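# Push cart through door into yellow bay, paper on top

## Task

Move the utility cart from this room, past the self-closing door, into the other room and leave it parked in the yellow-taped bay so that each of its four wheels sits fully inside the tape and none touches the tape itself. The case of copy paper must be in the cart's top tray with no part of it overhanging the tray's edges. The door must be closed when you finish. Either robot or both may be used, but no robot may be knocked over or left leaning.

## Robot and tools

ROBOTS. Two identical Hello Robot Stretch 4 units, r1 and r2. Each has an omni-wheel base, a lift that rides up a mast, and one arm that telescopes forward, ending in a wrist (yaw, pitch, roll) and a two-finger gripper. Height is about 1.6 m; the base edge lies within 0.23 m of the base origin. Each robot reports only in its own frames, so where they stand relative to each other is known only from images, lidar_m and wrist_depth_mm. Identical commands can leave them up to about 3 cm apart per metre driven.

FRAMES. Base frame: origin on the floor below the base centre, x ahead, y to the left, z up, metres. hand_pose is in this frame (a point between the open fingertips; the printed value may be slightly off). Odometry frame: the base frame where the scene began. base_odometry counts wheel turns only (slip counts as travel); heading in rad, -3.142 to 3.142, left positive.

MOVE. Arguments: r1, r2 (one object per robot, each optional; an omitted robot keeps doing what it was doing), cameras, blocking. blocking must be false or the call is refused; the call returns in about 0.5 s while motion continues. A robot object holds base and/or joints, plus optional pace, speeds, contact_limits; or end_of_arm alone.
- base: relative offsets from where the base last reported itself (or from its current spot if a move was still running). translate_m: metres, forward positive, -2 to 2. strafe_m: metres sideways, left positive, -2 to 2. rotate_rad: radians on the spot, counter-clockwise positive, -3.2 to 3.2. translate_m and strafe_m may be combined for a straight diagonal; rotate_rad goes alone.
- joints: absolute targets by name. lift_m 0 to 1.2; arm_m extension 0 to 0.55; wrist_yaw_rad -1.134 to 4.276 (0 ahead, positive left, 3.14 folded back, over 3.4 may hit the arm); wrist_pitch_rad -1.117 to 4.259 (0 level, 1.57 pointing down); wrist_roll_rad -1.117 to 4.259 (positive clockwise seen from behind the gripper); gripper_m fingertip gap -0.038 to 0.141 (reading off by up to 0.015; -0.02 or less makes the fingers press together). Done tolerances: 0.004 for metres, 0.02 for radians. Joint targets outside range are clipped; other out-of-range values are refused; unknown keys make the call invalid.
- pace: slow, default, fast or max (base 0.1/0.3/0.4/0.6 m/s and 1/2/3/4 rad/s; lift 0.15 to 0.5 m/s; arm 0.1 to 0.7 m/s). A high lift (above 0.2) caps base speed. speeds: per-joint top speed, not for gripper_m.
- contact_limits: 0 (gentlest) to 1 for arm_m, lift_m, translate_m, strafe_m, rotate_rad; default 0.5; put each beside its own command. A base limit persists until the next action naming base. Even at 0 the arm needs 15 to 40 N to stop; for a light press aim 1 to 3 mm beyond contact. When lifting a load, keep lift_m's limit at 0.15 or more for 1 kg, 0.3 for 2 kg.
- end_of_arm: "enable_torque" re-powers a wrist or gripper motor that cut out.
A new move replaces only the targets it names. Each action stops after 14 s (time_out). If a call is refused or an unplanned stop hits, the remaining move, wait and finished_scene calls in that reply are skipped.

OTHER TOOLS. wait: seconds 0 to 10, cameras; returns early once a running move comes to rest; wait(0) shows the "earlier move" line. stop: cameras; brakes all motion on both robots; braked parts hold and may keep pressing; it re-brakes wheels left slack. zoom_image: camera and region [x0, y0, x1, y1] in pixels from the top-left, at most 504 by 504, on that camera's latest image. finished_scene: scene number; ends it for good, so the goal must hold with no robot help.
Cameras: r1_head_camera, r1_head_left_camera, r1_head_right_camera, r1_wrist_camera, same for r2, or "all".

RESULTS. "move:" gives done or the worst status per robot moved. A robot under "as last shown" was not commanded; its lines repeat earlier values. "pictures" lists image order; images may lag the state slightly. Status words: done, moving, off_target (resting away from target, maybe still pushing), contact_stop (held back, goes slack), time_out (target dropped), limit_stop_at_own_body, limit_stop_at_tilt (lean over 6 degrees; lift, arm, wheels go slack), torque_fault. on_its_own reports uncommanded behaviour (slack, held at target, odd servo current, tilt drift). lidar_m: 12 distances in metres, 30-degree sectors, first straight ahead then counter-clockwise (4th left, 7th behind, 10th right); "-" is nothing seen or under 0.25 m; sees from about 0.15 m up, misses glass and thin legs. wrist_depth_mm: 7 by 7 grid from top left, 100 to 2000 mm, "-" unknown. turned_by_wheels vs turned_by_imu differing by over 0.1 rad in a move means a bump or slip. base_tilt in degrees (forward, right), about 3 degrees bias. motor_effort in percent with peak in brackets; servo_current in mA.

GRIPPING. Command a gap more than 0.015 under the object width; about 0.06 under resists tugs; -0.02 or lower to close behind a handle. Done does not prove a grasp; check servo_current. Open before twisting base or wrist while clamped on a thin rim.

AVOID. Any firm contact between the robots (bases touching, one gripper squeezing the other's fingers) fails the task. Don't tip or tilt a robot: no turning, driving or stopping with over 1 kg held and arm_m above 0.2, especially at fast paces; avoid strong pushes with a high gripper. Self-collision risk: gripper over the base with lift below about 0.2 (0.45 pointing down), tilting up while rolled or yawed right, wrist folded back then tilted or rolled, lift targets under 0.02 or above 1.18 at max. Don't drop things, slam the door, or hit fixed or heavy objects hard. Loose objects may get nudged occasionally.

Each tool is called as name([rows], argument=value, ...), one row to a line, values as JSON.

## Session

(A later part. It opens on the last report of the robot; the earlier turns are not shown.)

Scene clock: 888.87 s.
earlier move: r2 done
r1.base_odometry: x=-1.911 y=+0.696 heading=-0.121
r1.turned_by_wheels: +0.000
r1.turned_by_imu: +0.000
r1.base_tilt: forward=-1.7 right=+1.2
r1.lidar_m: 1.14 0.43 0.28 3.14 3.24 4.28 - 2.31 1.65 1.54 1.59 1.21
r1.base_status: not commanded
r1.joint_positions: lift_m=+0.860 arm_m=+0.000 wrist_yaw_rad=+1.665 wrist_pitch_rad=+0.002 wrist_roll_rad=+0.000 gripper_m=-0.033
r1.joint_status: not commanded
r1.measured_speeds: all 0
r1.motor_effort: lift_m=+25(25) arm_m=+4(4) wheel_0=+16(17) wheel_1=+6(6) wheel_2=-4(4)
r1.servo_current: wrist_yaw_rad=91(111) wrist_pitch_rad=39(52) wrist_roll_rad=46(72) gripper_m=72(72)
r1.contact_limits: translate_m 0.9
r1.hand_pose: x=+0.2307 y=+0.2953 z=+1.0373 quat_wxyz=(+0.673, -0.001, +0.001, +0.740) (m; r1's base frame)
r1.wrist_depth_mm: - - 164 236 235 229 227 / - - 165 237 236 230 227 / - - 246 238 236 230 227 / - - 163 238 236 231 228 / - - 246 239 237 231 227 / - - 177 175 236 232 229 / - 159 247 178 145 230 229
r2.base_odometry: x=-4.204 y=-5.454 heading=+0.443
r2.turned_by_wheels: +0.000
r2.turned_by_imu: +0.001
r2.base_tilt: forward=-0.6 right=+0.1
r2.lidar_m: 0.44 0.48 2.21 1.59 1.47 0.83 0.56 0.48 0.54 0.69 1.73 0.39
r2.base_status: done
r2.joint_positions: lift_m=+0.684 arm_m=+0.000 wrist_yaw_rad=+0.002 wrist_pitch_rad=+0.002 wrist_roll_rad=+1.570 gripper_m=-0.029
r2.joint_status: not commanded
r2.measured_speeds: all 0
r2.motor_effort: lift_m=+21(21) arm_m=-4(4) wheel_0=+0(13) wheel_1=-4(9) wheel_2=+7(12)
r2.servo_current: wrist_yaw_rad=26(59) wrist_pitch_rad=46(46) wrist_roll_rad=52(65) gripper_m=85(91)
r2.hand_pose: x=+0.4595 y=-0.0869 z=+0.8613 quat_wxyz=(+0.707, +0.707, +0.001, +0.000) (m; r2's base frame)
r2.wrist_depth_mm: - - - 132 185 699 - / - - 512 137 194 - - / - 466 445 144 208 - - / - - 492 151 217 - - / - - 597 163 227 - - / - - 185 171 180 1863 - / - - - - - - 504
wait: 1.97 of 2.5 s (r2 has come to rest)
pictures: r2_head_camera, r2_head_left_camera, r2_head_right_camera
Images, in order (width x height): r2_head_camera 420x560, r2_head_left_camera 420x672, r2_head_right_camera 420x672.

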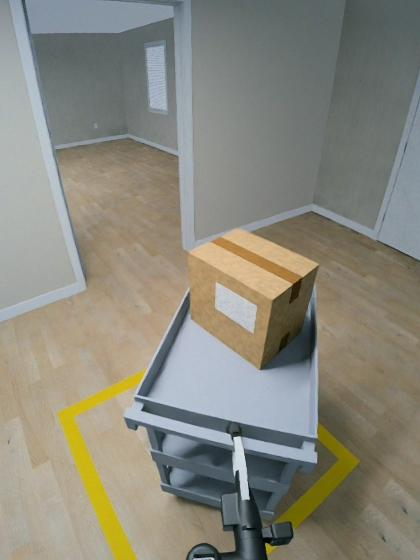

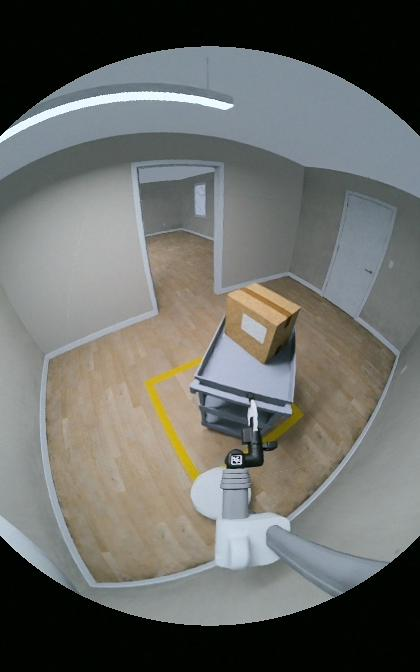

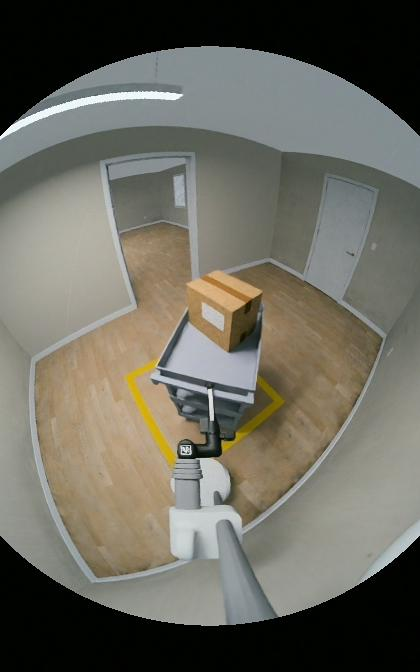

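move(blocking=false, r2={"base":{"strafe_m":0.32},"pace":"slow"})

wait(seconds=4.5, cameras=["r2_head_camera"])

zoom_image(camera="r2_head_camera", region=[20, 200, 400, 560])

move(blocking=false, r2={"base":{"rotate_rad":-0.6},"pace":"slow"})

wait(seconds=3, cameras=["r2_head_camera","r2_head_right_camera"])

zoom_image(camera="r2_head_camera", region=[20, 200, 400, 560])

Scene clock: 906.53 s.
move: r2 moving
r1: as last shown
r1.base_tilt: forward=-1.6 right=+1.2
r1.lidar_m: 1.12 0.43 0.29 3.16 3.24 4.27 - 2.37 1.64 1.53 1.60 1.20
r1.motor_effort: lift_m=+25(25) arm_m=+3(4) wheel_0=+16(16) wheel_1=+6(6) wheel_2=-4(4)
r1.servo_current: wrist_yaw_rad=104(104) wrist_pitch_rad=39(52) wrist_roll_rad=46(65) gripper_m=65(72)
r1.contact_limits: translate_m 0.9
r1.wrist_depth_mm: - - 163 236 234 230 225 / - - 165 236 235 230 226 / - - 245 238 235 232 228 / - - 163 240 236 231 229 / - - 246 239 236 229 228 / - - 178 175 237 233 229 / - 159 248 178 145 232 229
r2.base_odometry: x=-4.210 y=-5.441 heading=+0.443
r2.turned_by_wheels: +0.000
r2.turned_by_imu: +0.000
r2.base_tilt: forward=-0.7 right=+0.1
r2.lidar_m: 0.42 0.48 2.24 1.55 1.45 0.76 0.54 0.52 0.55 0.73 1.75 0.41
r2.base_status: strafe_m moving
r2.joint_positions: lift_m=+0.684 arm_m=+0.000 wrist_yaw_rad=+0.000 wrist_pitch_rad=+0.002 wrist_roll_rad=+1.570 gripper_m=-0.029
r2.joint_status: not commanded
r2.measured_speeds: translate_m=-0.001 strafe_m=+0.055 rotate_rad=+0.003 lift_m=+0.000 arm_m=+0.000 wrist_yaw_rad=-0.035 wrist_pitch_rad=+0.000 wrist_roll_rad=+0.000
r2.motor_effort: lift_m=+21(21) arm_m=-4(4) wheel_0=-13(13) wheel_1=+6(8) wheel_2=+0(5)
r2.servo_current: wrist_yaw_rad=46(59) wrist_pitch_rad=46(46) wrist_roll_rad=59(59) gripper_m=85(91)
r2.hand_pose: x=+0.4593 y=-0.0875 z=+0.8613 quat_wxyz=(+0.707, +0.707, +0.001, -0.001) (m; r2's base frame)
r2.wrist_depth_mm: - - - 133 188 723 - / - - 517 139 197 - - / - 466 442 146 208 - - / - - 492 154 218 - - / - - 597 164 229 - - / - - 185 172 178 - - / - - - - - 1756 504
pictures: none

Scene clock: 910.40 s.
earlier move: r2 done
r1.base_odometry: x=-1.911 y=+0.696 heading=-0.121
r1.turned_by_wheels: +0.000
r1.turned_by_imu: +0.000
r1.base_tilt: forward=-1.7 right=+1.3
r1.lidar_m: 1.14 0.45 0.30 3.15 3.25 4.30 - 2.33 1.64 1.53 1.58 1.20
r1.base_status: not commanded
r1.joint_positions: lift_m=+0.860 arm_m=+0.000 wrist_yaw_rad=+1.665 wrist_pitch_rad=+0.002 wrist_roll_rad=+0.000 gripper_m=-0.033
r1.joint_status: not commanded
r1.measured_speeds: all 0
r1.motor_effort: lift_m=+25(25) arm_m=+4(4) wheel_0=+16(16) wheel_1=+6(6) wheel_2=-4(4)
r1.servo_current: wrist_yaw_rad=78(111) wrist_pitch_rad=46(52) wrist_roll_rad=52(72) gripper_m=65(78)
r1.contact_limits: translate_m 0.9
r1.hand_pose: x=+0.2307 y=+0.2953 z=+1.0373 quat_wxyz=(+0.673, -0.001, +0.001, +0.740) (m; r1's base frame)
r1.wrist_depth_mm: - - 164 236 234 230 227 / - - 165 237 235 230 227 / - - 246 238 235 230 227 / - - 163 239 236 231 228 / - - 246 240 236 229 229 / - - 177 175 236 233 229 / - 159 247 179 145 232 230
r2.base_odometry: x=-4.341 y=-5.165 heading=+0.443
r2.turned_by_wheels: +0.000
r2.turned_by_imu: -0.001
r2.base_tilt: forward=-0.7 right=+0.1
r2.lidar_m: 0.46 2.11 1.83 1.27 1.19 1.05 0.74 0.69 0.71 0.93 2.30 0.32
r2.base_status: done
r2.joint_positions: lift_m=+0.684 arm_m=+0.000 wrist_yaw_rad=-0.006 wrist_pitch_rad=+0.002 wrist_roll_rad=+1.570 gripper_m=-0.029
r2.joint_status: not commanded
r2.measured_speeds: all 0
r2.motor_effort: lift_m=+21(21) arm_m=-4(4) wheel_0=-5(16) wheel_1=+4(8) wheel_2=+0(5)
r2.servo_current: wrist_yaw_rad=52(59) wrist_pitch_rad=46(46) wrist_roll_rad=46(65) gripper_m=85(91)
r2.hand_pose: x=+0.4588 y=-0.0891 z=+0.8613 quat_wxyz=(+0.707, +0.707, -0.001, -0.003) (m; r2's base frame)
r2.wrist_depth_mm: - 345 351 - - 118 - / - 466 442 - 135 - - / - - - - 155 - - / - - - - 183 554 - / - - - 113 221 1618 512 / - - 185 138 177 1576 469 / - 145 - - 410 410 1060
wait: 3.87 of 4.5 s (r2 has come to rest)
pictures: r2_head_camera
Images, in order (width x height): r2_head_camera 420x560.

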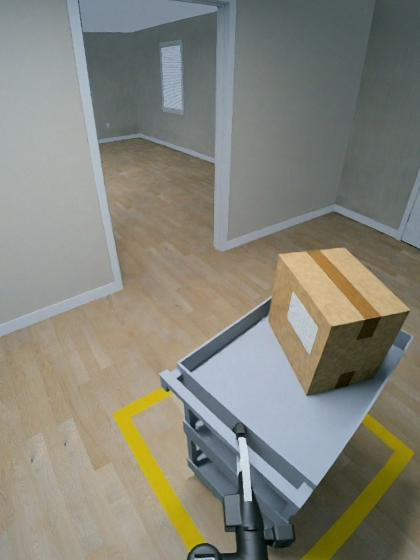

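Scaled by 1.326 from the camera's 420x560 image, which has a finer 1200x1600 frame.

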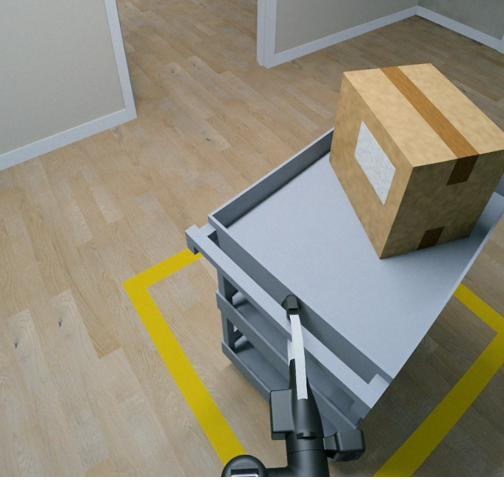

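Scene clock: 910.90 s.
move: r2 moving
r1: as last shown
r1.base_tilt: forward=-1.7 right=+1.2
r1.lidar_m: 1.13 0.43 0.29 3.15 3.24 4.27 - 2.33 1.65 1.55 1.60 1.21
r1.motor_effort: lift_m=+25(25) arm_m=+4(4) wheel_0=+15(16) wheel_1=+6(6) wheel_2=-4(4)
r1.servo_current: wrist_yaw_rad=104(111) wrist_pitch_rad=46(52) wrist_roll_rad=52(59) gripper_m=72(78)
r1.contact_limits: translate_m 0.9
r1.wrist_depth_mm: - - 164 236 234 231 226 / - - 165 237 236 229 227 / - - 246 239 236 229 228 / - - 163 238 236 231 229 / - - 246 239 236 232 229 / - - 178 174 236 232 229 / - 159 248 178 145 232 230
r2.base_odometry: x=-4.341 y=-5.165 heading=+0.319
r2.turned_by_wheels: -0.124
r2.turned_by_imu: -0.120
r2.base_tilt: forward=-0.7 right=+0.0
r2.lidar_m: 0.44 0.62 2.13 1.31 1.19 1.21 0.78 0.68 0.70 0.87 1.69 0.33
r2.base_status: rotate_rad moving
r2.joint_positions: lift_m=+0.684 arm_m=+0.000 wrist_yaw_rad=+0.009 wrist_pitch_rad=+0.002 wrist_roll_rad=+1.570 gripper_m=-0.029
r2.joint_status: not commanded
r2.measured_speeds: translate_m=-0.001 strafe_m=+0.001 rotate_rad=-0.488 lift_m=+0.000 arm_m=+0.000 wrist_yaw_rad=+0.028 wrist_pitch_rad=+0.000 wrist_roll_rad=+0.000
r2.motor_effort: lift_m=+21(21) arm_m=-4(4) wheel_0=+16(16) wheel_1=+9(9) wheel_2=+12(13)
r2.servo_current: wrist_yaw_rad=65(65) wrist_pitch_rad=39(46) wrist_roll_rad=46(52) gripper_m=85(91)
r2.hand_pose: x=+0.4601 y=-0.0848 z=+0.8613 quat_wxyz=(+0.707, +0.707, +0.004, +0.002) (m; r2's base frame)
r2.wrist_depth_mm: - 357 362 - 124 - - / - 399 402 - 141 - - / - - 549 - 164 - - / - - - - 183 - - / - - - 120 215 1661 525 / - - 187 140 179 1618 484 / 1863 1921 - - - 392 402
pictures: none

Scene clock: 912.23 s.
earlier move: r2 done
r1.base_odometry: x=-1.911 y=+0.696 heading=-0.121
r1.turned_by_wheels: +0.000
r1.turned_by_imu: +0.000
r1.base_tilt: forward=-1.6 right=+1.3
r1.lidar_m: 1.14 0.44 0.29 3.17 3.26 4.27 - 2.37 1.65 1.54 1.59 1.20
r1.base_status: not commanded
r1.joint_positions: lift_m=+0.860 arm_m=+0.000 wrist_yaw_rad=+1.665 wrist_pitch_rad=+0.002 wrist_roll_rad=+0.000 gripper_m=-0.033
r1.joint_status: not commanded
r1.measured_speeds: all 0
r1.motor_effort: lift_m=+24(25) arm_m=+4(4) wheel_0=+16(16) wheel_1=+6(6) wheel_2=-4(4)
r1.servo_current: wrist_yaw_rad=91(111) wrist_pitch_rad=39(52) wrist_roll_rad=52(59) gripper_m=72(78)
r1.contact_limits: translate_m 0.9
r1.hand_pose: x=+0.2307 y=+0.2953 z=+1.0373 quat_wxyz=(+0.673, -0.001, +0.001, +0.740) (m; r1's base frame)
r1.wrist_depth_mm: - - 164 237 233 229 227 / - - 165 237 236 230 225 / - - 246 239 236 230 227 / - - 163 239 236 232 228 / - - 246 240 236 231 228 / - - 178 175 236 232 228 / - 159 248 178 145 232 230
r2.base_odometry: x=-4.341 y=-5.165 heading=-0.156
r2.turned_by_wheels: -0.475
r2.turned_by_imu: -0.461
r2.base_tilt: forward=-0.7 right=+0.0
r2.lidar_m: 0.35 0.39 2.10 2.01 1.32 1.21 1.16 0.75 0.69 0.71 0.92 0.42
r2.base_status: done
r2.joint_positions: lift_m=+0.684 arm_m=+0.000 wrist_yaw_rad=+0.003 wrist_pitch_rad=+0.002 wrist_roll_rad=+1.570 gripper_m=-0.029
r2.joint_status: not commanded
r2.measured_speeds: all 0
r2.motor_effort: lift_m=+21(21) arm_m=-4(4) wheel_0=+3(17) wheel_1=+5(9) wheel_2=+8(14)
r2.servo_current: wrist_yaw_rad=59(78) wrist_pitch_rad=33(46) wrist_roll_rad=46(59) gripper_m=85(91)
r2.hand_pose: x=+0.4596 y=-0.0866 z=+0.8613 quat_wxyz=(+0.707, +0.707, +0.002, +0.000) (m; r2's base frame)
r2.wrist_depth_mm: - - - 187 249 255 257 / - - - 184 245 1708 1182 / - - - 181 242 1576 - / - - 544 179 238 831 - / - - 462 176 234 - - / - - 185 174 179 - - / - - 544 - 228 - -
wait: 1.33 of 3 s (r2 has come to rest)
pictures: r2_head_camera, r2_head_right_camera
Images, in order (width x height): r2_head_camera 420x560, r2_head_right_camera 420x672.

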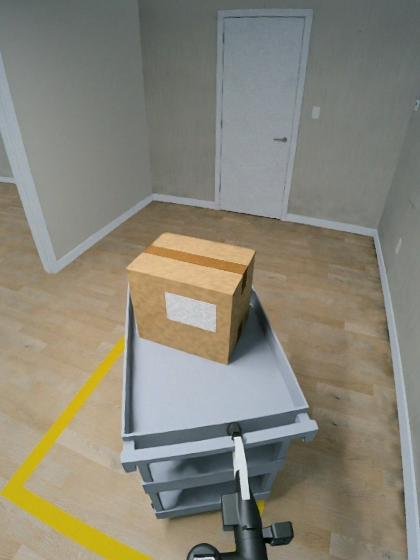

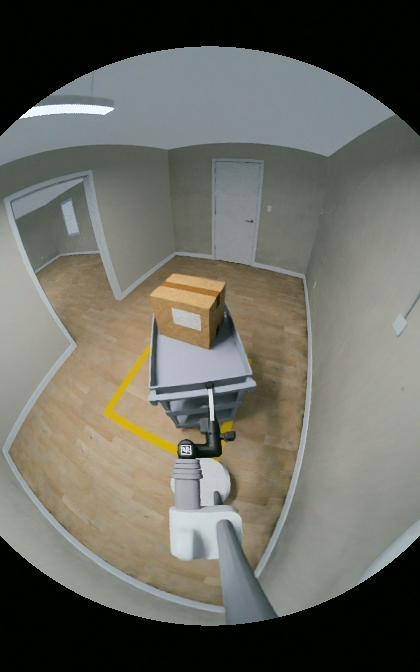

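Scaled by 1.326 from the camera's 420x560 image, which has a finer 1200x1600 frame.

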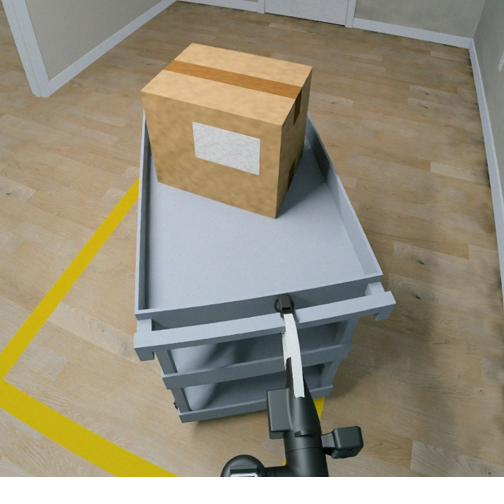

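move(blocking=false, r2={"base":{"strafe_m":0.3,"translate_m":0.03},"pace":"slow"})

wait(seconds=4.5, cameras=["r2_head_camera","r2_head_right_camera"])

zoom_image(camera="r2_head_camera", region=[20, 200, 420, 560])

Scene clock: 926.03 s.
move: r2 moving
r1: as last shown
r1.base_tilt: forward=-1.7 right=+1.2
r1.lidar_m: 1.14 0.44 0.30 3.16 3.26 4.29 - 2.34 1.63 1.56 1.61 1.22
r1.servo_current: wrist_yaw_rad=85(104) wrist_pitch_rad=39(46) wrist_roll_rad=52(65) gripper_m=72(72)
r1.contact_limits: translate_m 0.9
r1.wrist_depth_mm: - - 164 238 235 230 227 / - - 165 238 236 230 228 / - - 245 238 235 230 226 / - - 163 239 236 231 229 / - - 247 240 236 230 229 / - - 178 175 236 231 229 / - 160 246 178 145 232 229
r2.base_odometry: x=-4.338 y=-5.152 heading=-0.156
r2.turned_by_wheels: +0.000
r2.turned_by_imu: +0.000
r2.base_tilt: forward=-0.7 right=+0.1
r2.lidar_m: 0.35 0.39 2.11 1.96 1.29 1.21 1.18 0.76 0.68 0.71 0.90 0.44
r2.base_status: translate_m moving; strafe_m moving
r2.joint_positions: lift_m=+0.684 arm_m=+0.000 wrist_yaw_rad=+0.001 wrist_pitch_rad=+0.002 wrist_roll_rad=+1.570 gripper_m=-0.029
r2.joint_status: not commanded
r2.measured_speeds: translate_m=+0.005 strafe_m=+0.052 rotate_rad=+0.001 lift_m=+0.000 arm_m=+0.000 wrist_yaw_rad=-0.017 wrist_pitch_rad=+0.000 wrist_roll_rad=+0.000
r2.motor_effort: lift_m=+21(21) arm_m=-4(4) wheel_0=-10(10) wheel_1=+7(9) wheel_2=-6(7)
r2.servo_current: wrist_yaw_rad=46(52) wrist_pitch_rad=39(46) wrist_roll_rad=59(59) gripper_m=85(91)
r2.hand_pose: x=+0.4594 y=-0.0871 z=+0.8613 quat_wxyz=(+0.707, +0.707, +0.001, +0.000) (m; r2's base frame)
r2.wrist_depth_mm: - - - 188 249 257 258 / - - - 185 247 1708 1182 / - - - 182 242 1618 - / - - 544 179 238 831 - / - - 462 177 235 - - / - - 186 173 179 - - / - - 539 - 228 - -
pictures: none

Scene clock: 929.73 s.
earlier move: r2 done
r1.base_odometry: x=-1.911 y=+0.696 heading=-0.121
r1.turned_by_wheels: +0.000
r1.turned_by_imu: +0.000
r1.base_tilt: forward=-1.6 right=+1.3
r1.lidar_m: 1.15 0.43 0.28 3.17 3.26 4.27 - 2.34 1.63 1.55 1.59 1.21
r1.base_status: not commanded
r1.joint_positions: lift_m=+0.860 arm_m=+0.000 wrist_yaw_rad=+1.665 wrist_pitch_rad=+0.002 wrist_roll_rad=+0.000 gripper_m=-0.033
r1.joint_status: not commanded
r1.measured_speeds: all 0
r1.motor_effort: lift_m=+25(25) arm_m=+4(4) wheel_0=+16(16) wheel_1=+6(6) wheel_2=-4(4)
r1.servo_current: wrist_yaw_rad=85(111) wrist_pitch_rad=39(52) wrist_roll_rad=46(72) gripper_m=65(78)
r1.contact_limits: translate_m 0.9
r1.hand_pose: x=+0.2307 y=+0.2953 z=+1.0373 quat_wxyz=(+0.673, -0.001, +0.001, +0.740) (m; r1's base frame)
r1.wrist_depth_mm: - - 164 237 234 230 226 / - - 165 238 236 230 226 / - - 245 238 236 231 227 / - - 163 237 236 231 229 / - - 246 239 236 231 228 / - - 178 175 237 233 229 / - 159 247 178 145 231 229
r2.base_odometry: x=-4.265 y=-4.873 heading=-0.156
r2.turned_by_wheels: +0.000
r2.turned_by_imu: -0.001
r2.base_tilt: forward=-0.6 right=+0.0
r2.lidar_m: 0.41 0.48 1.81 1.84 1.20 1.10 1.14 1.07 0.98 0.97 1.27 0.39
r2.base_status: done
r2.joint_positions: lift_m=+0.684 arm_m=+0.000 wrist_yaw_rad=-0.004 wrist_pitch_rad=+0.002 wrist_roll_rad=+1.570 gripper_m=-0.029
r2.joint_status: not commanded
r2.measured_speeds: all 0
r2.motor_effort: lift_m=+21(21) arm_m=-4(4) wheel_0=-5(14) wheel_1=+4(9) wheel_2=-8(11)
r2.servo_current: wrist_yaw_rad=39(65) wrist_pitch_rad=46(46) wrist_roll_rad=59(59) gripper_m=85(91)
r2.hand_pose: x=+0.4589 y=-0.0886 z=+0.8613 quat_wxyz=(+0.707, +0.707, -0.001, -0.002) (m; r2's base frame)
r2.wrist_depth_mm: - - - 139 193 1366 - / - - 530 144 202 768 - / - 480 445 150 208 - - / - - 484 159 220 842 - / - - 580 166 228 - - / - - 185 171 179 - - / - - - - - 1708 504
wait: 3.70 of 4.5 s (r2 has come to rest)
pictures: r2_head_camera, r2_head_right_camera
Images, in order (width x height): r2_head_camera 420x560, r2_head_right_camera 420x672.

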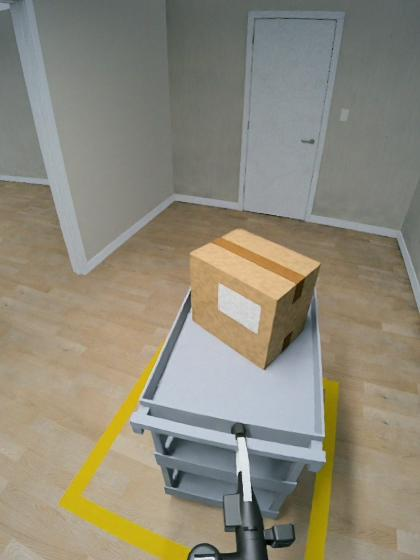

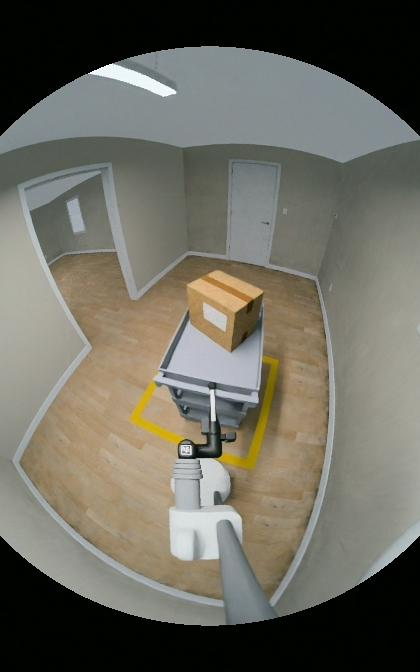

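Scaled by 1.260 from the camera's 420x560 image, which has a finer 1200x1600 frame.

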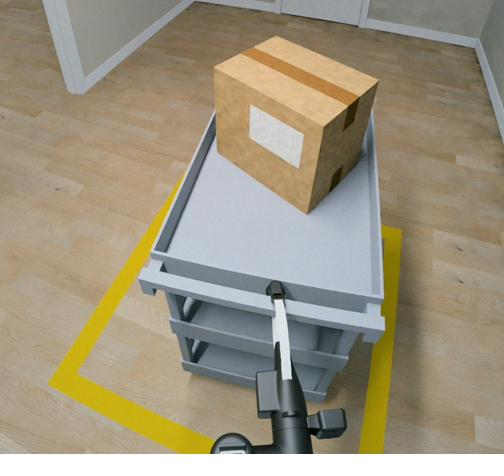

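move(blocking=false, r2={"base":{"translate_m":0.11},"pace":"slow"})

wait(seconds=2.5, cameras=["r2_head_camera"])

zoom_image(camera="r2_head_camera", region=[20, 200, 420, 560])

Scene clock: 942.90 s.
move: r2 moving
r1: as last shown
r1.lidar_m: 1.13 0.43 0.27 3.15 3.27 4.26 - 2.37 1.65 1.55 1.59 1.23
r1.motor_effort: lift_m=+25(25) arm_m=+4(4) wheel_0=+15(16) wheel_1=+6(6) wheel_2=-4(4)
r1.servo_current: wrist_yaw_rad=104(104) wrist_pitch_rad=39(46) wrist_roll_rad=33(59) gripper_m=72(72)
r1.contact_limits: translate_m 0.9
r1.wrist_depth_mm: - - 163 237 235 230 227 / - - 165 239 234 230 227 / - - 245 238 236 230 227 / - - 163 238 236 232 227 / - - 246 240 236 232 228 / - - 177 175 236 232 229 / - 159 246 179 145 231 229
r2.base_odometry: x=-4.253 y=-4.875 heading=-0.156
r2.turned_by_wheels: +0.000
r2.turned_by_imu: +0.001
r2.base_tilt: forward=-0.7 right=+0.1
r2.lidar_m: 0.42 0.48 1.80 1.85 1.23 1.12 1.16 1.08 0.96 0.99 1.27 0.40
r2.base_status: translate_m moving
r2.joint_positions: lift_m=+0.684 arm_m=+0.000 wrist_yaw_rad=-0.004 wrist_pitch_rad=+0.002 wrist_roll_rad=+1.570 gripper_m=-0.029
r2.joint_status: not commanded
r2.measured_speeds: translate_m=+0.050 strafe_m=+0.000 rotate_rad=+0.001 lift_m=+0.000 arm_m=+0.000 wrist_yaw_rad=+0.000 wrist_pitch_rad=+0.000 wrist_roll_rad=+0.000
r2.motor_effort: lift_m=+21(21) arm_m=-4(4) wheel_0=+5(9) wheel_1=+6(8) wheel_2=-14(14)
r2.servo_current: wrist_yaw_rad=46(59) wrist_pitch_rad=39(46) wrist_roll_rad=59(59) gripper_m=85(91)
r2.hand_pose: x=+0.4589 y=-0.0886 z=+0.8613 quat_wxyz=(+0.707, +0.707, -0.001, -0.002) (m; r2's base frame)
r2.wrist_depth_mm: - - - 134 189 707 - / - - 517 140 198 759 - / - 466 445 146 208 - - / - - 488 154 217 - - / - - 585 163 227 - - / - - 186 169 177 - - / - - - - - 1661 500
pictures: none

Scene clock: 944.77 s.
earlier move: r2 done
r1.base_odometry: x=-1.911 y=+0.696 heading=-0.121
r1.turned_by_wheels: +0.000
r1.turned_by_imu: +0.000
r1.base_tilt: forward=-1.6 right=+1.3
r1.lidar_m: 1.13 0.45 0.25 3.16 3.27 4.30 - 2.32 1.63 1.53 1.57 1.20
r1.base_status: not commanded
r1.joint_positions: lift_m=+0.860 arm_m=+0.000 wrist_yaw_rad=+1.665 wrist_pitch_rad=+0.002 wrist_roll_rad=+0.000 gripper_m=-0.033
r1.joint_status: not commanded
r1.measured_speeds: all 0
r1.motor_effort: lift_m=+25(25) arm_m=+4(4) wheel_0=+16(17) wheel_1=+6(6) wheel_2=-4(4)
r1.servo_current: wrist_yaw_rad=91(117) wrist_pitch_rad=39(52) wrist_roll_rad=52(78) gripper_m=65(78)
r1.contact_limits: translate_m 0.9
r1.hand_pose: x=+0.2307 y=+0.2953 z=+1.0373 quat_wxyz=(+0.673, -0.001, +0.001, +0.740) (m; r1's base frame)
r1.wrist_depth_mm: - - 163 237 234 229 226 / - - 165 238 236 230 226 / - - 245 237 236 230 227 / - - 163 238 236 231 228 / - - 245 240 236 231 228 / - - 178 175 236 232 228 / - 159 247 178 145 230 229
r2.base_odometry: x=-4.157 y=-4.890 heading=-0.156
r2.turned_by_wheels: +0.000
r2.turned_by_imu: +0.001
r2.base_tilt: forward=-0.7 right=+0.0
r2.lidar_m: 0.45 0.52 1.78 1.81 1.34 1.21 1.24 1.09 1.02 1.04 1.30 0.39
r2.base_status: done
r2.joint_positions: lift_m=+0.684 arm_m=+0.000 wrist_yaw_rad=+0.001 wrist_pitch_rad=+0.002 wrist_roll_rad=+1.570 gripper_m=-0.029
r2.joint_status: not commanded
r2.measured_speeds: all 0
r2.motor_effort: lift_m=+21(21) arm_m=-3(4) wheel_0=+7(11) wheel_1=+5(8) wheel_2=-6(14)
r2.servo_current: wrist_yaw_rad=59(59) wrist_pitch_rad=46(46) wrist_roll_rad=46(72) gripper_m=85(91)
r2.hand_pose: x=+0.4594 y=-0.0872 z=+0.8613 quat_wxyz=(+0.707, +0.707, +0.001, +0.000) (m; r2's base frame)
r2.wrist_depth_mm: - - 496 113 167 - - / - 449 436 121 179 - - / - 452 436 129 192 - - / - - 535 139 207 - - / - - - 151 224 - - / - - 186 167 178 1576 517 / - - - - - - 480
wait: 1.87 of 2.5 s (r2 has come to rest)
pictures: r2_head_camera
Images, in order (width x height): r2_head_camera 420x560.

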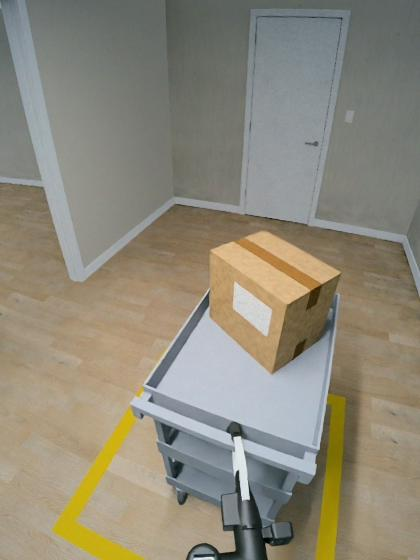

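Scaled by 1.260 from the camera's 420x560 image, which has a finer 1200x1600 frame.

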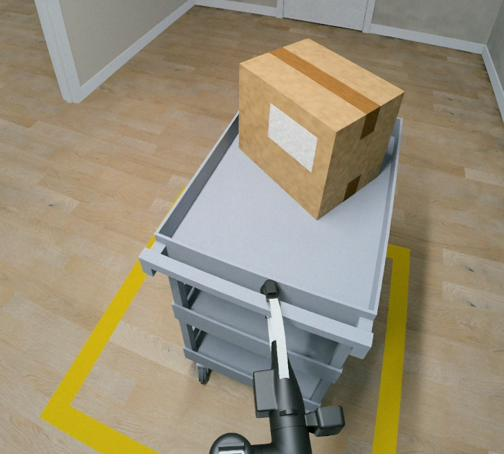

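move(blocking=false, r2={"joints":{"gripper_m":0.1}}, r1={"joints":{"gripper_m":0.13}})

wait(seconds=2)

wait(seconds=1.5)

move(blocking=false, r2={"base":{"translate_m":-0.35},"pace":"slow","joints":{"lift_m":0.68}}, r1={"base":{"strafe_m":-0.15,"translate_m":-0.1},"pace":"slow"})

wait(seconds=3)

wait(seconds=3, cameras=["r1_head_camera","r1_head_left_camera","r2_head_camera","r2_head_left_camera","r1_wrist_camera"])

zoom_image(camera="r2_head_camera", region=[20, 200, 420, 560])

Scene clock: 958.43 s.
move: r1 moving; r2 moving
r1.base_odometry: x=-1.911 y=+0.696 heading=-0.121
r1.turned_by_wheels: +0.000
r1.turned_by_imu: +0.000
r1.base_tilt: forward=-1.6 right=+1.2
r1.lidar_m: 1.13 0.45 0.29 3.16 3.25 4.29 - 2.36 1.66 1.54 1.60 1.21
r1.base_status: not commanded
r1.joint_positions: lift_m=+0.860 arm_m=+0.000 wrist_yaw_rad=+1.665 wrist_pitch_rad=+0.002 wrist_roll_rad=+0.000 gripper_m=-0.008
r1.joint_status: gripper_m moving
r1.measured_speeds: all 0
r1.motor_effort: lift_m=+25(25) arm_m=+4(4) wheel_0=+16(16) wheel_1=+6(6) wheel_2=-4(4)
r1.servo_current: wrist_yaw_rad=91(98) wrist_pitch_rad=46(52) wrist_roll_rad=46(59) gripper_m=65(65)
r1.contact_limits: translate_m 0.9
r1.hand_pose: x=+0.2307 y=+0.2953 z=+1.0373 quat_wxyz=(+0.673, -0.001, +0.001, +0.740) (m; r1's base frame)
r1.wrist_depth_mm: - - 167 241 238 233 230 / - - 169 242 239 234 229 / - - 249 242 239 235 230 / - - 173 243 239 235 230 / - - 249 244 240 236 232 / - - 182 182 239 236 232 / - 152 182 169 152 236 234
r2.base_odometry: x=-4.157 y=-4.890 heading=-0.156
r2.turned_by_wheels: +0.000
r2.turned_by_imu: +0.000
r2.base_tilt: forward=-0.7 right=+0.1
r2.lidar_m: 0.42 0.56 1.78 1.79 1.33 1.22 1.26 1.12 1.02 1.05 1.33 0.39
r2.base_status: not commanded
r2.joint_positions: lift_m=+0.684 arm_m=+0.000 wrist_yaw_rad=+0.001 wrist_pitch_rad=+0.002 wrist_roll_rad=+1.570 gripper_m=-0.003
r2.joint_status: gripper_m moving
r2.measured_speeds: all 0
r2.motor_effort: lift_m=+21(21) arm_m=-4(4) wheel_0=+7(7) wheel_1=+6(6) wheel_2=-6(6)
r2.servo_current: wrist_yaw_rad=46(52) wrist_pitch_rad=39(46) wrist_roll_rad=39(59) gripper_m=98(98)
r2.hand_pose: x=+0.4594 y=-0.0872 z=+0.8613 quat_wxyz=(+0.707, +0.707, +0.001, +0.000) (m; r2's base frame)
r2.wrist_depth_mm: - - 496 115 170 - - / - 455 442 125 182 - - / - 455 439 132 195 - - / - - 549 143 211 - - / - - - 154 229 - - / - - 187 172 185 1661 521 / - - - - - - 480
pictures: none

Scene clock: 959.93 s.
earlier move: r1 moving; r2 done
r1.base_odometry: x=-1.911 y=+0.696 heading=-0.122
r1.turned_by_wheels: -0.001
r1.turned_by_imu: -0.002
r1.base_tilt: forward=-1.6 right=+1.2
r1.lidar_m: 1.13 0.71 0.52 3.16 3.26 4.27 - 2.33 1.65 1.55 1.60 1.21
r1.base_status: not commanded
r1.joint_positions: lift_m=+0.860 arm_m=+0.000 wrist_yaw_rad=+1.653 wrist_pitch_rad=+0.002 wrist_roll_rad=+0.000 gripper_m=+0.129
r1.joint_status: gripper_m moving
r1.measured_speeds: all 0
r1.motor_effort: lift_m=+24(25) arm_m=+4(4) wheel_0=+3(16) wheel_1=+3(6) wheel_2=-3(4)
r1.servo_current: wrist_yaw_rad=46(104) wrist_pitch_rad=46(52) wrist_roll_rad=52(65) gripper_m=39(104)
r1.contact_limits: translate_m 0.9
r1.hand_pose: x=+0.2344 y=+0.2946 z=+1.0373 quat_wxyz=(+0.678, -0.001, +0.001, +0.735) (m; r1's base frame)
r1.wrist_depth_mm: - - - 469 449 424 402 / - - - 469 452 427 399 / - - - 473 455 430 404 / - - - 466 455 430 404 / - - - 477 455 430 404 / - 211 - 477 449 418 407 / - - - 146 455 430 413
r2.base_odometry: x=-4.157 y=-4.890 heading=-0.156
r2.turned_by_wheels: +0.000
r2.turned_by_imu: +0.000
r2.base_tilt: forward=-0.7 right=+0.0
r2.lidar_m: 0.44 0.53 1.77 1.82 1.35 1.21 1.24 1.14 1.01 1.02 1.33 0.36
r2.base_status: not commanded
r2.joint_positions: lift_m=+0.684 arm_m=+0.000 wrist_yaw_rad=+0.001 wrist_pitch_rad=+0.002 wrist_roll_rad=+1.570 gripper_m=+0.100
r2.joint_status: all done
r2.measured_speeds: all 0
r2.motor_effort: lift_m=+21(21) arm_m=-3(4) wheel_0=+7(7) wheel_1=+6(6) wheel_2=-5(6)
r2.servo_current: wrist_yaw_rad=46(59) wrist_pitch_rad=39(46) wrist_roll_rad=46(59) gripper_m=46(111)
r2.hand_pose: x=+0.4594 y=-0.0872 z=+0.8613 quat_wxyz=(+0.707, +0.707, +0.001, +0.000) (m; r2's base frame)
r2.wrist_depth_mm: - - 500 119 176 - - / - 459 442 125 186 - - / - 480 449 137 200 - - / - - 564 147 219 - - / - - - 163 235 - - / - - 192 175 187 1708 521 / - - - - - 1618 480
wait: 1.50 of 2 s (r2 has come to rest)
pictures: none

Scene clock: 960.33 s.
earlier move: r1 done
r1.base_odometry: x=-1.911 y=+0.696 heading=-0.122
r1.turned_by_wheels: +0.000
r1.turned_by_imu: +0.000
r1.base_tilt: forward=-1.6 right=+1.3
r1.lidar_m: 1.12 0.77 0.62 3.15 3.25 4.30 - 2.37 1.65 1.54 1.60 1.18
r1.base_status: not commanded
r1.joint_positions: lift_m=+0.860 arm_m=+0.000 wrist_yaw_rad=+1.653 wrist_pitch_rad=+0.002 wrist_roll_rad=+0.000 gripper_m=+0.130
r1.joint_status: all done
r1.measured_speeds: all 0
r1.motor_effort: lift_m=+24(25) arm_m=+4(4) wheel_0=+3(16) wheel_1=+3(6) wheel_2=-3(4)
r1.servo_current: wrist_yaw_rad=52(104) wrist_pitch_rad=33(52) wrist_roll_rad=20(65) gripper_m=39(104)
r1.contact_limits: translate_m 0.9
r1.hand_pose: x=+0.2344 y=+0.2946 z=+1.0373 quat_wxyz=(+0.678, -0.001, +0.001, +0.735) (m; r1's base frame)
r1.wrist_depth_mm: - - - - 544 504 469 / - - - - 549 512 473 / - - - - 554 517 480 / - - - - 554 517 477 / - - - - 554 517 480 / - 209 - - 194 203 484 / - - - 147 554 521 484
r2.base_odometry: x=-4.157 y=-4.890 heading=-0.156
r2.turned_by_wheels: +0.000
r2.turned_by_imu: +0.000
r2.base_tilt: forward=-0.6 right=+0.1
r2.lidar_m: 0.41 0.52 1.75 1.79 1.33 1.20 1.24 1.09 0.99 1.04 1.31 0.39
r2.base_status: not commanded
r2.joint_positions: lift_m=+0.684 arm_m=+0.000 wrist_yaw_rad=+0.001 wrist_pitch_rad=+0.002 wrist_roll_rad=+1.570 gripper_m=+0.100
r2.joint_status: all done
r2.measured_speeds: all 0
r2.motor_effort: lift_m=+21(21) arm_m=-4(4) wheel_0=+7(7) wheel_1=+6(6) wheel_2=-5(6)
r2.servo_current: wrist_yaw_rad=52(59) wrist_pitch_rad=46(46) wrist_roll_rad=46(59) gripper_m=52(111)
r2.hand_pose: x=+0.4594 y=-0.0872 z=+0.8613 quat_wxyz=(+0.707, +0.707, +0.001, +0.000) (m; r2's base frame)
r2.wrist_depth_mm: - - 500 119 176 - - / - 455 445 126 186 - - / - 480 449 136 199 - - / - - 564 147 220 - - / - - - 163 235 - - / - - 192 175 187 1708 521 / - - - - - 1661 484
wait: 0.40 of 1.5 s (r1 has come to rest)
pictures: none

Scene clock: 960.83 s.
move: r1 moving; r2 moving
r1.base_odometry: x=-1.919 y=+0.687 heading=-0.121
r1.turned_by_wheels: +0.000
r1.turned_by_imu: +0.000
r1.base_tilt: forward=-1.6 right=+1.3
r1.lidar_m: 1.16 0.91 0.79 3.17 3.25 4.28 - 2.34 1.64 1.53 1.59 1.20
r1.base_status: translate_m moving; strafe_m moving
r1.joint_positions: lift_m=+0.860 arm_m=+0.000 wrist_yaw_rad=+1.653 wrist_pitch_rad=+0.002 wrist_roll_rad=+0.000 gripper_m=+0.130
r1.joint_status: not commanded
r1.measured_speeds: translate_m=-0.027 strafe_m=-0.041 rotate_rad=+0.002 lift_m=+0.000 arm_m=+0.000 wrist_yaw_rad=+0.000 wrist_pitch_rad=+0.000 wrist_roll_rad=+0.000
r1.motor_effort: lift_m=+25(25) arm_m=+4(4) wheel_0=+5(7) wheel_1=-6(7) wheel_2=+5(5)
r1.servo_current: wrist_yaw_rad=33(72) wrist_pitch_rad=46(52) wrist_roll_rad=52(65) gripper_m=39(52)
r1.hand_pose: x=+0.2344 y=+0.2946 z=+1.0373 quat_wxyz=(+0.678, -0.001, +0.001, +0.735) (m; r1's base frame)
r1.wrist_depth_mm: - - - - - - - / - - - - - - 569 / - - - - - - - / - - - - 676 - - / - - - - 683 - - / - 211 - - 193 189 - / - - - 147 - - -
r2.base_odometry: x=-4.169 y=-4.888 heading=-0.156
r2.turned_by_wheels: +0.000
r2.turned_by_imu: +0.000
r2.base_tilt: forward=-0.7 right=+0.1
r2.lidar_m: 0.45 0.52 1.80 1.79 1.29 1.21 1.23 1.11 1.02 1.04 1.30 0.39
r2.base_status: translate_m moving
r2.joint_positions: lift_m=+0.680 arm_m=+0.000 wrist_yaw_rad=+0.001 wrist_pitch_rad=+0.002 wrist_roll_rad=+1.570 gripper_m=+0.100
r2.joint_status: lift_m moving
r2.measured_speeds: translate_m=-0.048 strafe_m=+0.001 rotate_rad=-0.004 lift_m=+0.000 arm_m=+0.000 wrist_yaw_rad=+0.000 wrist_pitch_rad=+0.000 wrist_roll_rad=+0.000
r2.motor_effort: lift_m=+16(19) arm_m=-4(4) wheel_0=-6(7) wheel_1=-7(7) wheel_2=+9(9)
r2.servo_current: wrist_yaw_rad=59(59) wrist_pitch_rad=46(46) wrist_roll_rad=46(52) gripper_m=46(52)
r2.hand_pose: x=+0.4594 y=-0.0872 z=+0.8578 quat_wxyz=(+0.707, +0.707, +0.001, +0.000) (m; r2's base frame)
r2.wrist_depth_mm: - - 525 130 182 - - / - 492 462 136 195 768 - / - 469 452 147 208 - - / - - 564 157 225 - - / - - - 173 240 - - / - - 196 183 194 1618 - / - - - - - 1708 480
pictures: none

Scene clock: 963.43 s.
earlier move: r1 done; r2 moving
r1.base_odometry: x=-2.029 y=+0.559 heading=-0.122
r1.turned_by_wheels: +0.000
r1.turned_by_imu: -0.001
r1.base_tilt: forward=-1.6 right=+1.2
r1.lidar_m: 1.24 1.27 1.57 3.30 3.40 4.50 - 2.13 1.49 1.40 1.46 1.30
r1.base_status: done
r1.joint_positions: lift_m=+0.860 arm_m=+0.000 wrist_yaw_rad=+1.653 wrist_pitch_rad=+0.002 wrist_roll_rad=+0.000 gripper_m=+0.130
r1.joint_status: not commanded
r1.measured_speeds: all 0
r1.motor_effort: lift_m=+25(25) arm_m=+4(4) wheel_0=+3(7) wheel_1=-2(8) wheel_2=+3(6)
r1.servo_current: wrist_yaw_rad=52(72) wrist_pitch_rad=52(52) wrist_roll_rad=46(65) gripper_m=46(52)
r1.hand_pose: x=+0.2344 y=+0.2946 z=+1.0373 quat_wxyz=(+0.678, -0.001, +0.001, +0.735) (m; r1's base frame)
r1.wrist_depth_mm: - - - - - - - / - - - - - - - / - - - - - - 1281 / - - - - - - - / - - - - - - - / - 210 - - - 188 - / - - - 146 - - -
r2.base_odometry: x=-4.413 y=-4.850 heading=-0.156
r2.turned_by_wheels: +0.000
r2.turned_by_imu: +0.000
r2.base_tilt: forward=-0.7 right=+0.1
r2.lidar_m: 0.62 2.04 1.89 1.63 1.06 0.98 1.00 1.01 0.91 0.92 1.21 0.63
r2.base_status: translate_m moving
r2.joint_positions: lift_m=+0.680 arm_m=+0.000 wrist_yaw_rad=+0.001 wrist_pitch_rad=+0.002 wrist_roll_rad=+1.570 gripper_m=+0.100
r2.joint_status: all done
r2.measured_speeds: translate_m=-0.100 strafe_m=-0.001 rotate_rad=+0.003 lift_m=+0.000 arm_m=+0.000 wrist_yaw_rad=+0.000 wrist_pitch_rad=+0.000 wrist_roll_rad=+0.000
r2.motor_effort: lift_m=+16(19) arm_m=-3(4) wheel_0=-4(9) wheel_1=-5(8) wheel_2=+7(11)
r2.servo_current: wrist_yaw_rad=46(59) wrist_pitch_rad=46(46) wrist_roll_rad=46(59) gripper_m=52(59)
r2.hand_pose: x=+0.4594 y=-0.0872 z=+0.8578 quat_wxyz=(+0.707, +0.707, +0.001, +0.000) (m; r2's base frame)
r2.wrist_depth_mm: - - - - - 1576 1205 / - - 768 442 421 418 421 / - - 699 439 - - 439 / - - 854 473 - - 480 / - - - 512 - - 517 / - - 193 544 193 569 580 / - - - - - 1756 1205
wait: 2.60 of 3 s (r1 has come to rest)
pictures: none

Scene clock: 965.13 s.
earlier move: r2 done
r1.base_odometry: x=-2.029 y=+0.559 heading=-0.122
r1.turned_by_wheels: +0.000
r1.turned_by_imu: +0.000
r1.base_tilt: forward=-1.6 right=+1.2
r1.lidar_m: 1.23 1.29 1.65 3.28 3.40 4.51 - 2.15 1.49 1.39 1.45 1.32
r1.base_status: done
r1.joint_positions: lift_m=+0.860 arm_m=+0.000 wrist_yaw_rad=+1.653 wrist_pitch_rad=+0.002 wrist_roll_rad=+0.000 gripper_m=+0.130
r1.joint_status: not commanded
r1.measured_speeds: all 0
r1.motor_effort: lift_m=+25(25) arm_m=+4(4) wheel_0=+2(7) wheel_1=-2(8) wheel_2=+3(6)
r1.servo_current: wrist_yaw_rad=46(72) wrist_pitch_rad=46(52) wrist_roll_rad=33(65) gripper_m=39(52)
r1.hand_pose: x=+0.2344 y=+0.2946 z=+1.0373 quat_wxyz=(+0.678, -0.001, +0.001, +0.735) (m; r1's base frame)
r1.wrist_depth_mm: - - - - - - - / - - - - - - - / - - - - - - 1308 / - - - - - - - / - - - - - - - / - 210 - - - 189 - / - - - 146 - - -
r2.base_odometry: x=-4.502 y=-4.836 heading=-0.156
r2.turned_by_wheels: +0.000
r2.turned_by_imu: +0.000
r2.base_tilt: forward=-0.7 right=+0.0
r2.lidar_m: 0.73 2.09 1.91 1.52 1.01 0.90 0.92 0.95 0.87 0.89 1.14 0.70
r2.base_status: done
r2.joint_positions: lift_m=+0.680 arm_m=+0.000 wrist_yaw_rad=+0.001 wrist_pitch_rad=+0.002 wrist_roll_rad=+1.570 gripper_m=+0.100
r2.joint_status: all done
r2.measured_speeds: all 0
r2.motor_effort: lift_m=+16(19) arm_m=-4(4) wheel_0=-3(9) wheel_1=-5(8) wheel_2=+5(11)
r2.servo_current: wrist_yaw_rad=39(59) wrist_pitch_rad=39(46) wrist_roll_rad=46(59) gripper_m=52(59)
r2.hand_pose: x=+0.4594 y=-0.0872 z=+0.8578 quat_wxyz=(+0.707, +0.707, +0.001, +0.000) (m; r2's base frame)
r2.wrist_depth_mm: - - - - - 1661 1098 / - - - 580 - 668 504 / - - 788 521 - - 525 / - - 1025 569 - 569 574 / - - - 627 - 615 - / - - 193 654 192 661 1160 / - - - - - 1863 1160
wait: 1.70 of 3 s (r2 has come to rest)
pictures: r1_head_camera, r1_head_left_camera, r1_wrist_camera, r2_head_camera, r2_head_left_camera
Images, in order (width x height): r1_head_camera 420x560, r1_head_left_camera 420x672, r1_wrist_camera 616x392, r2_head_camera 420x560, r2_head_left_camera 420x672.

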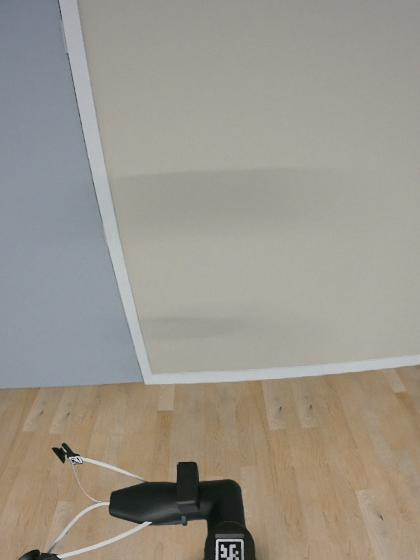

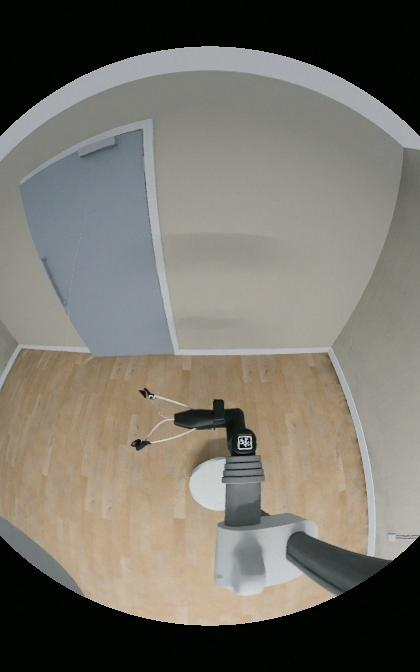

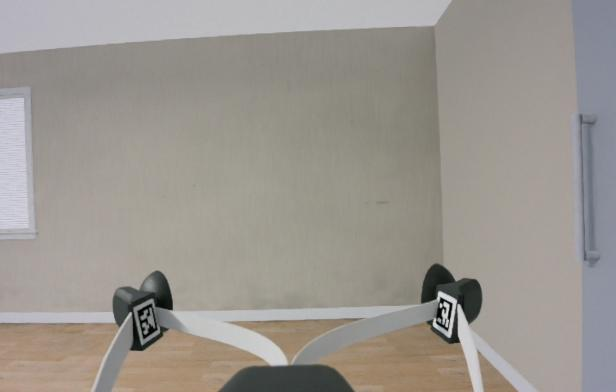

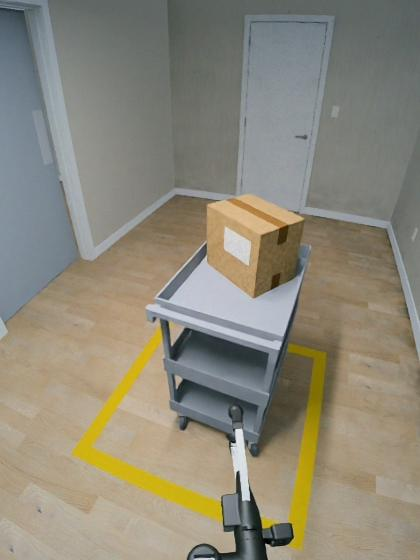

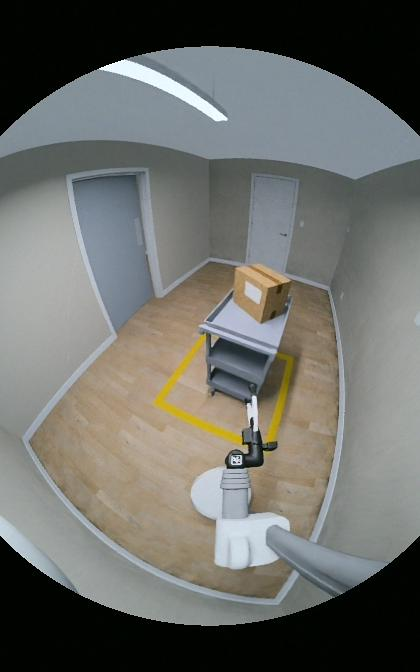

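Scaled by 1.260 from the camera's 420x560 image, which has a finer 1200x1600 frame.

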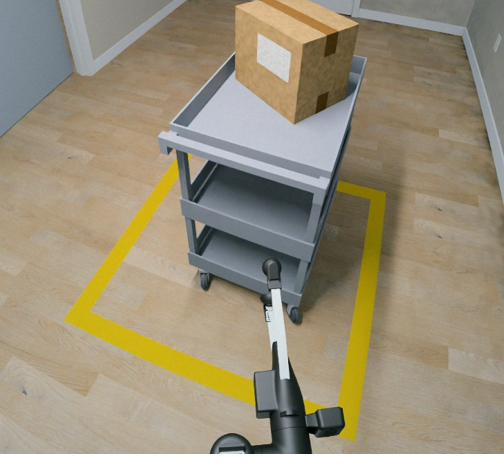

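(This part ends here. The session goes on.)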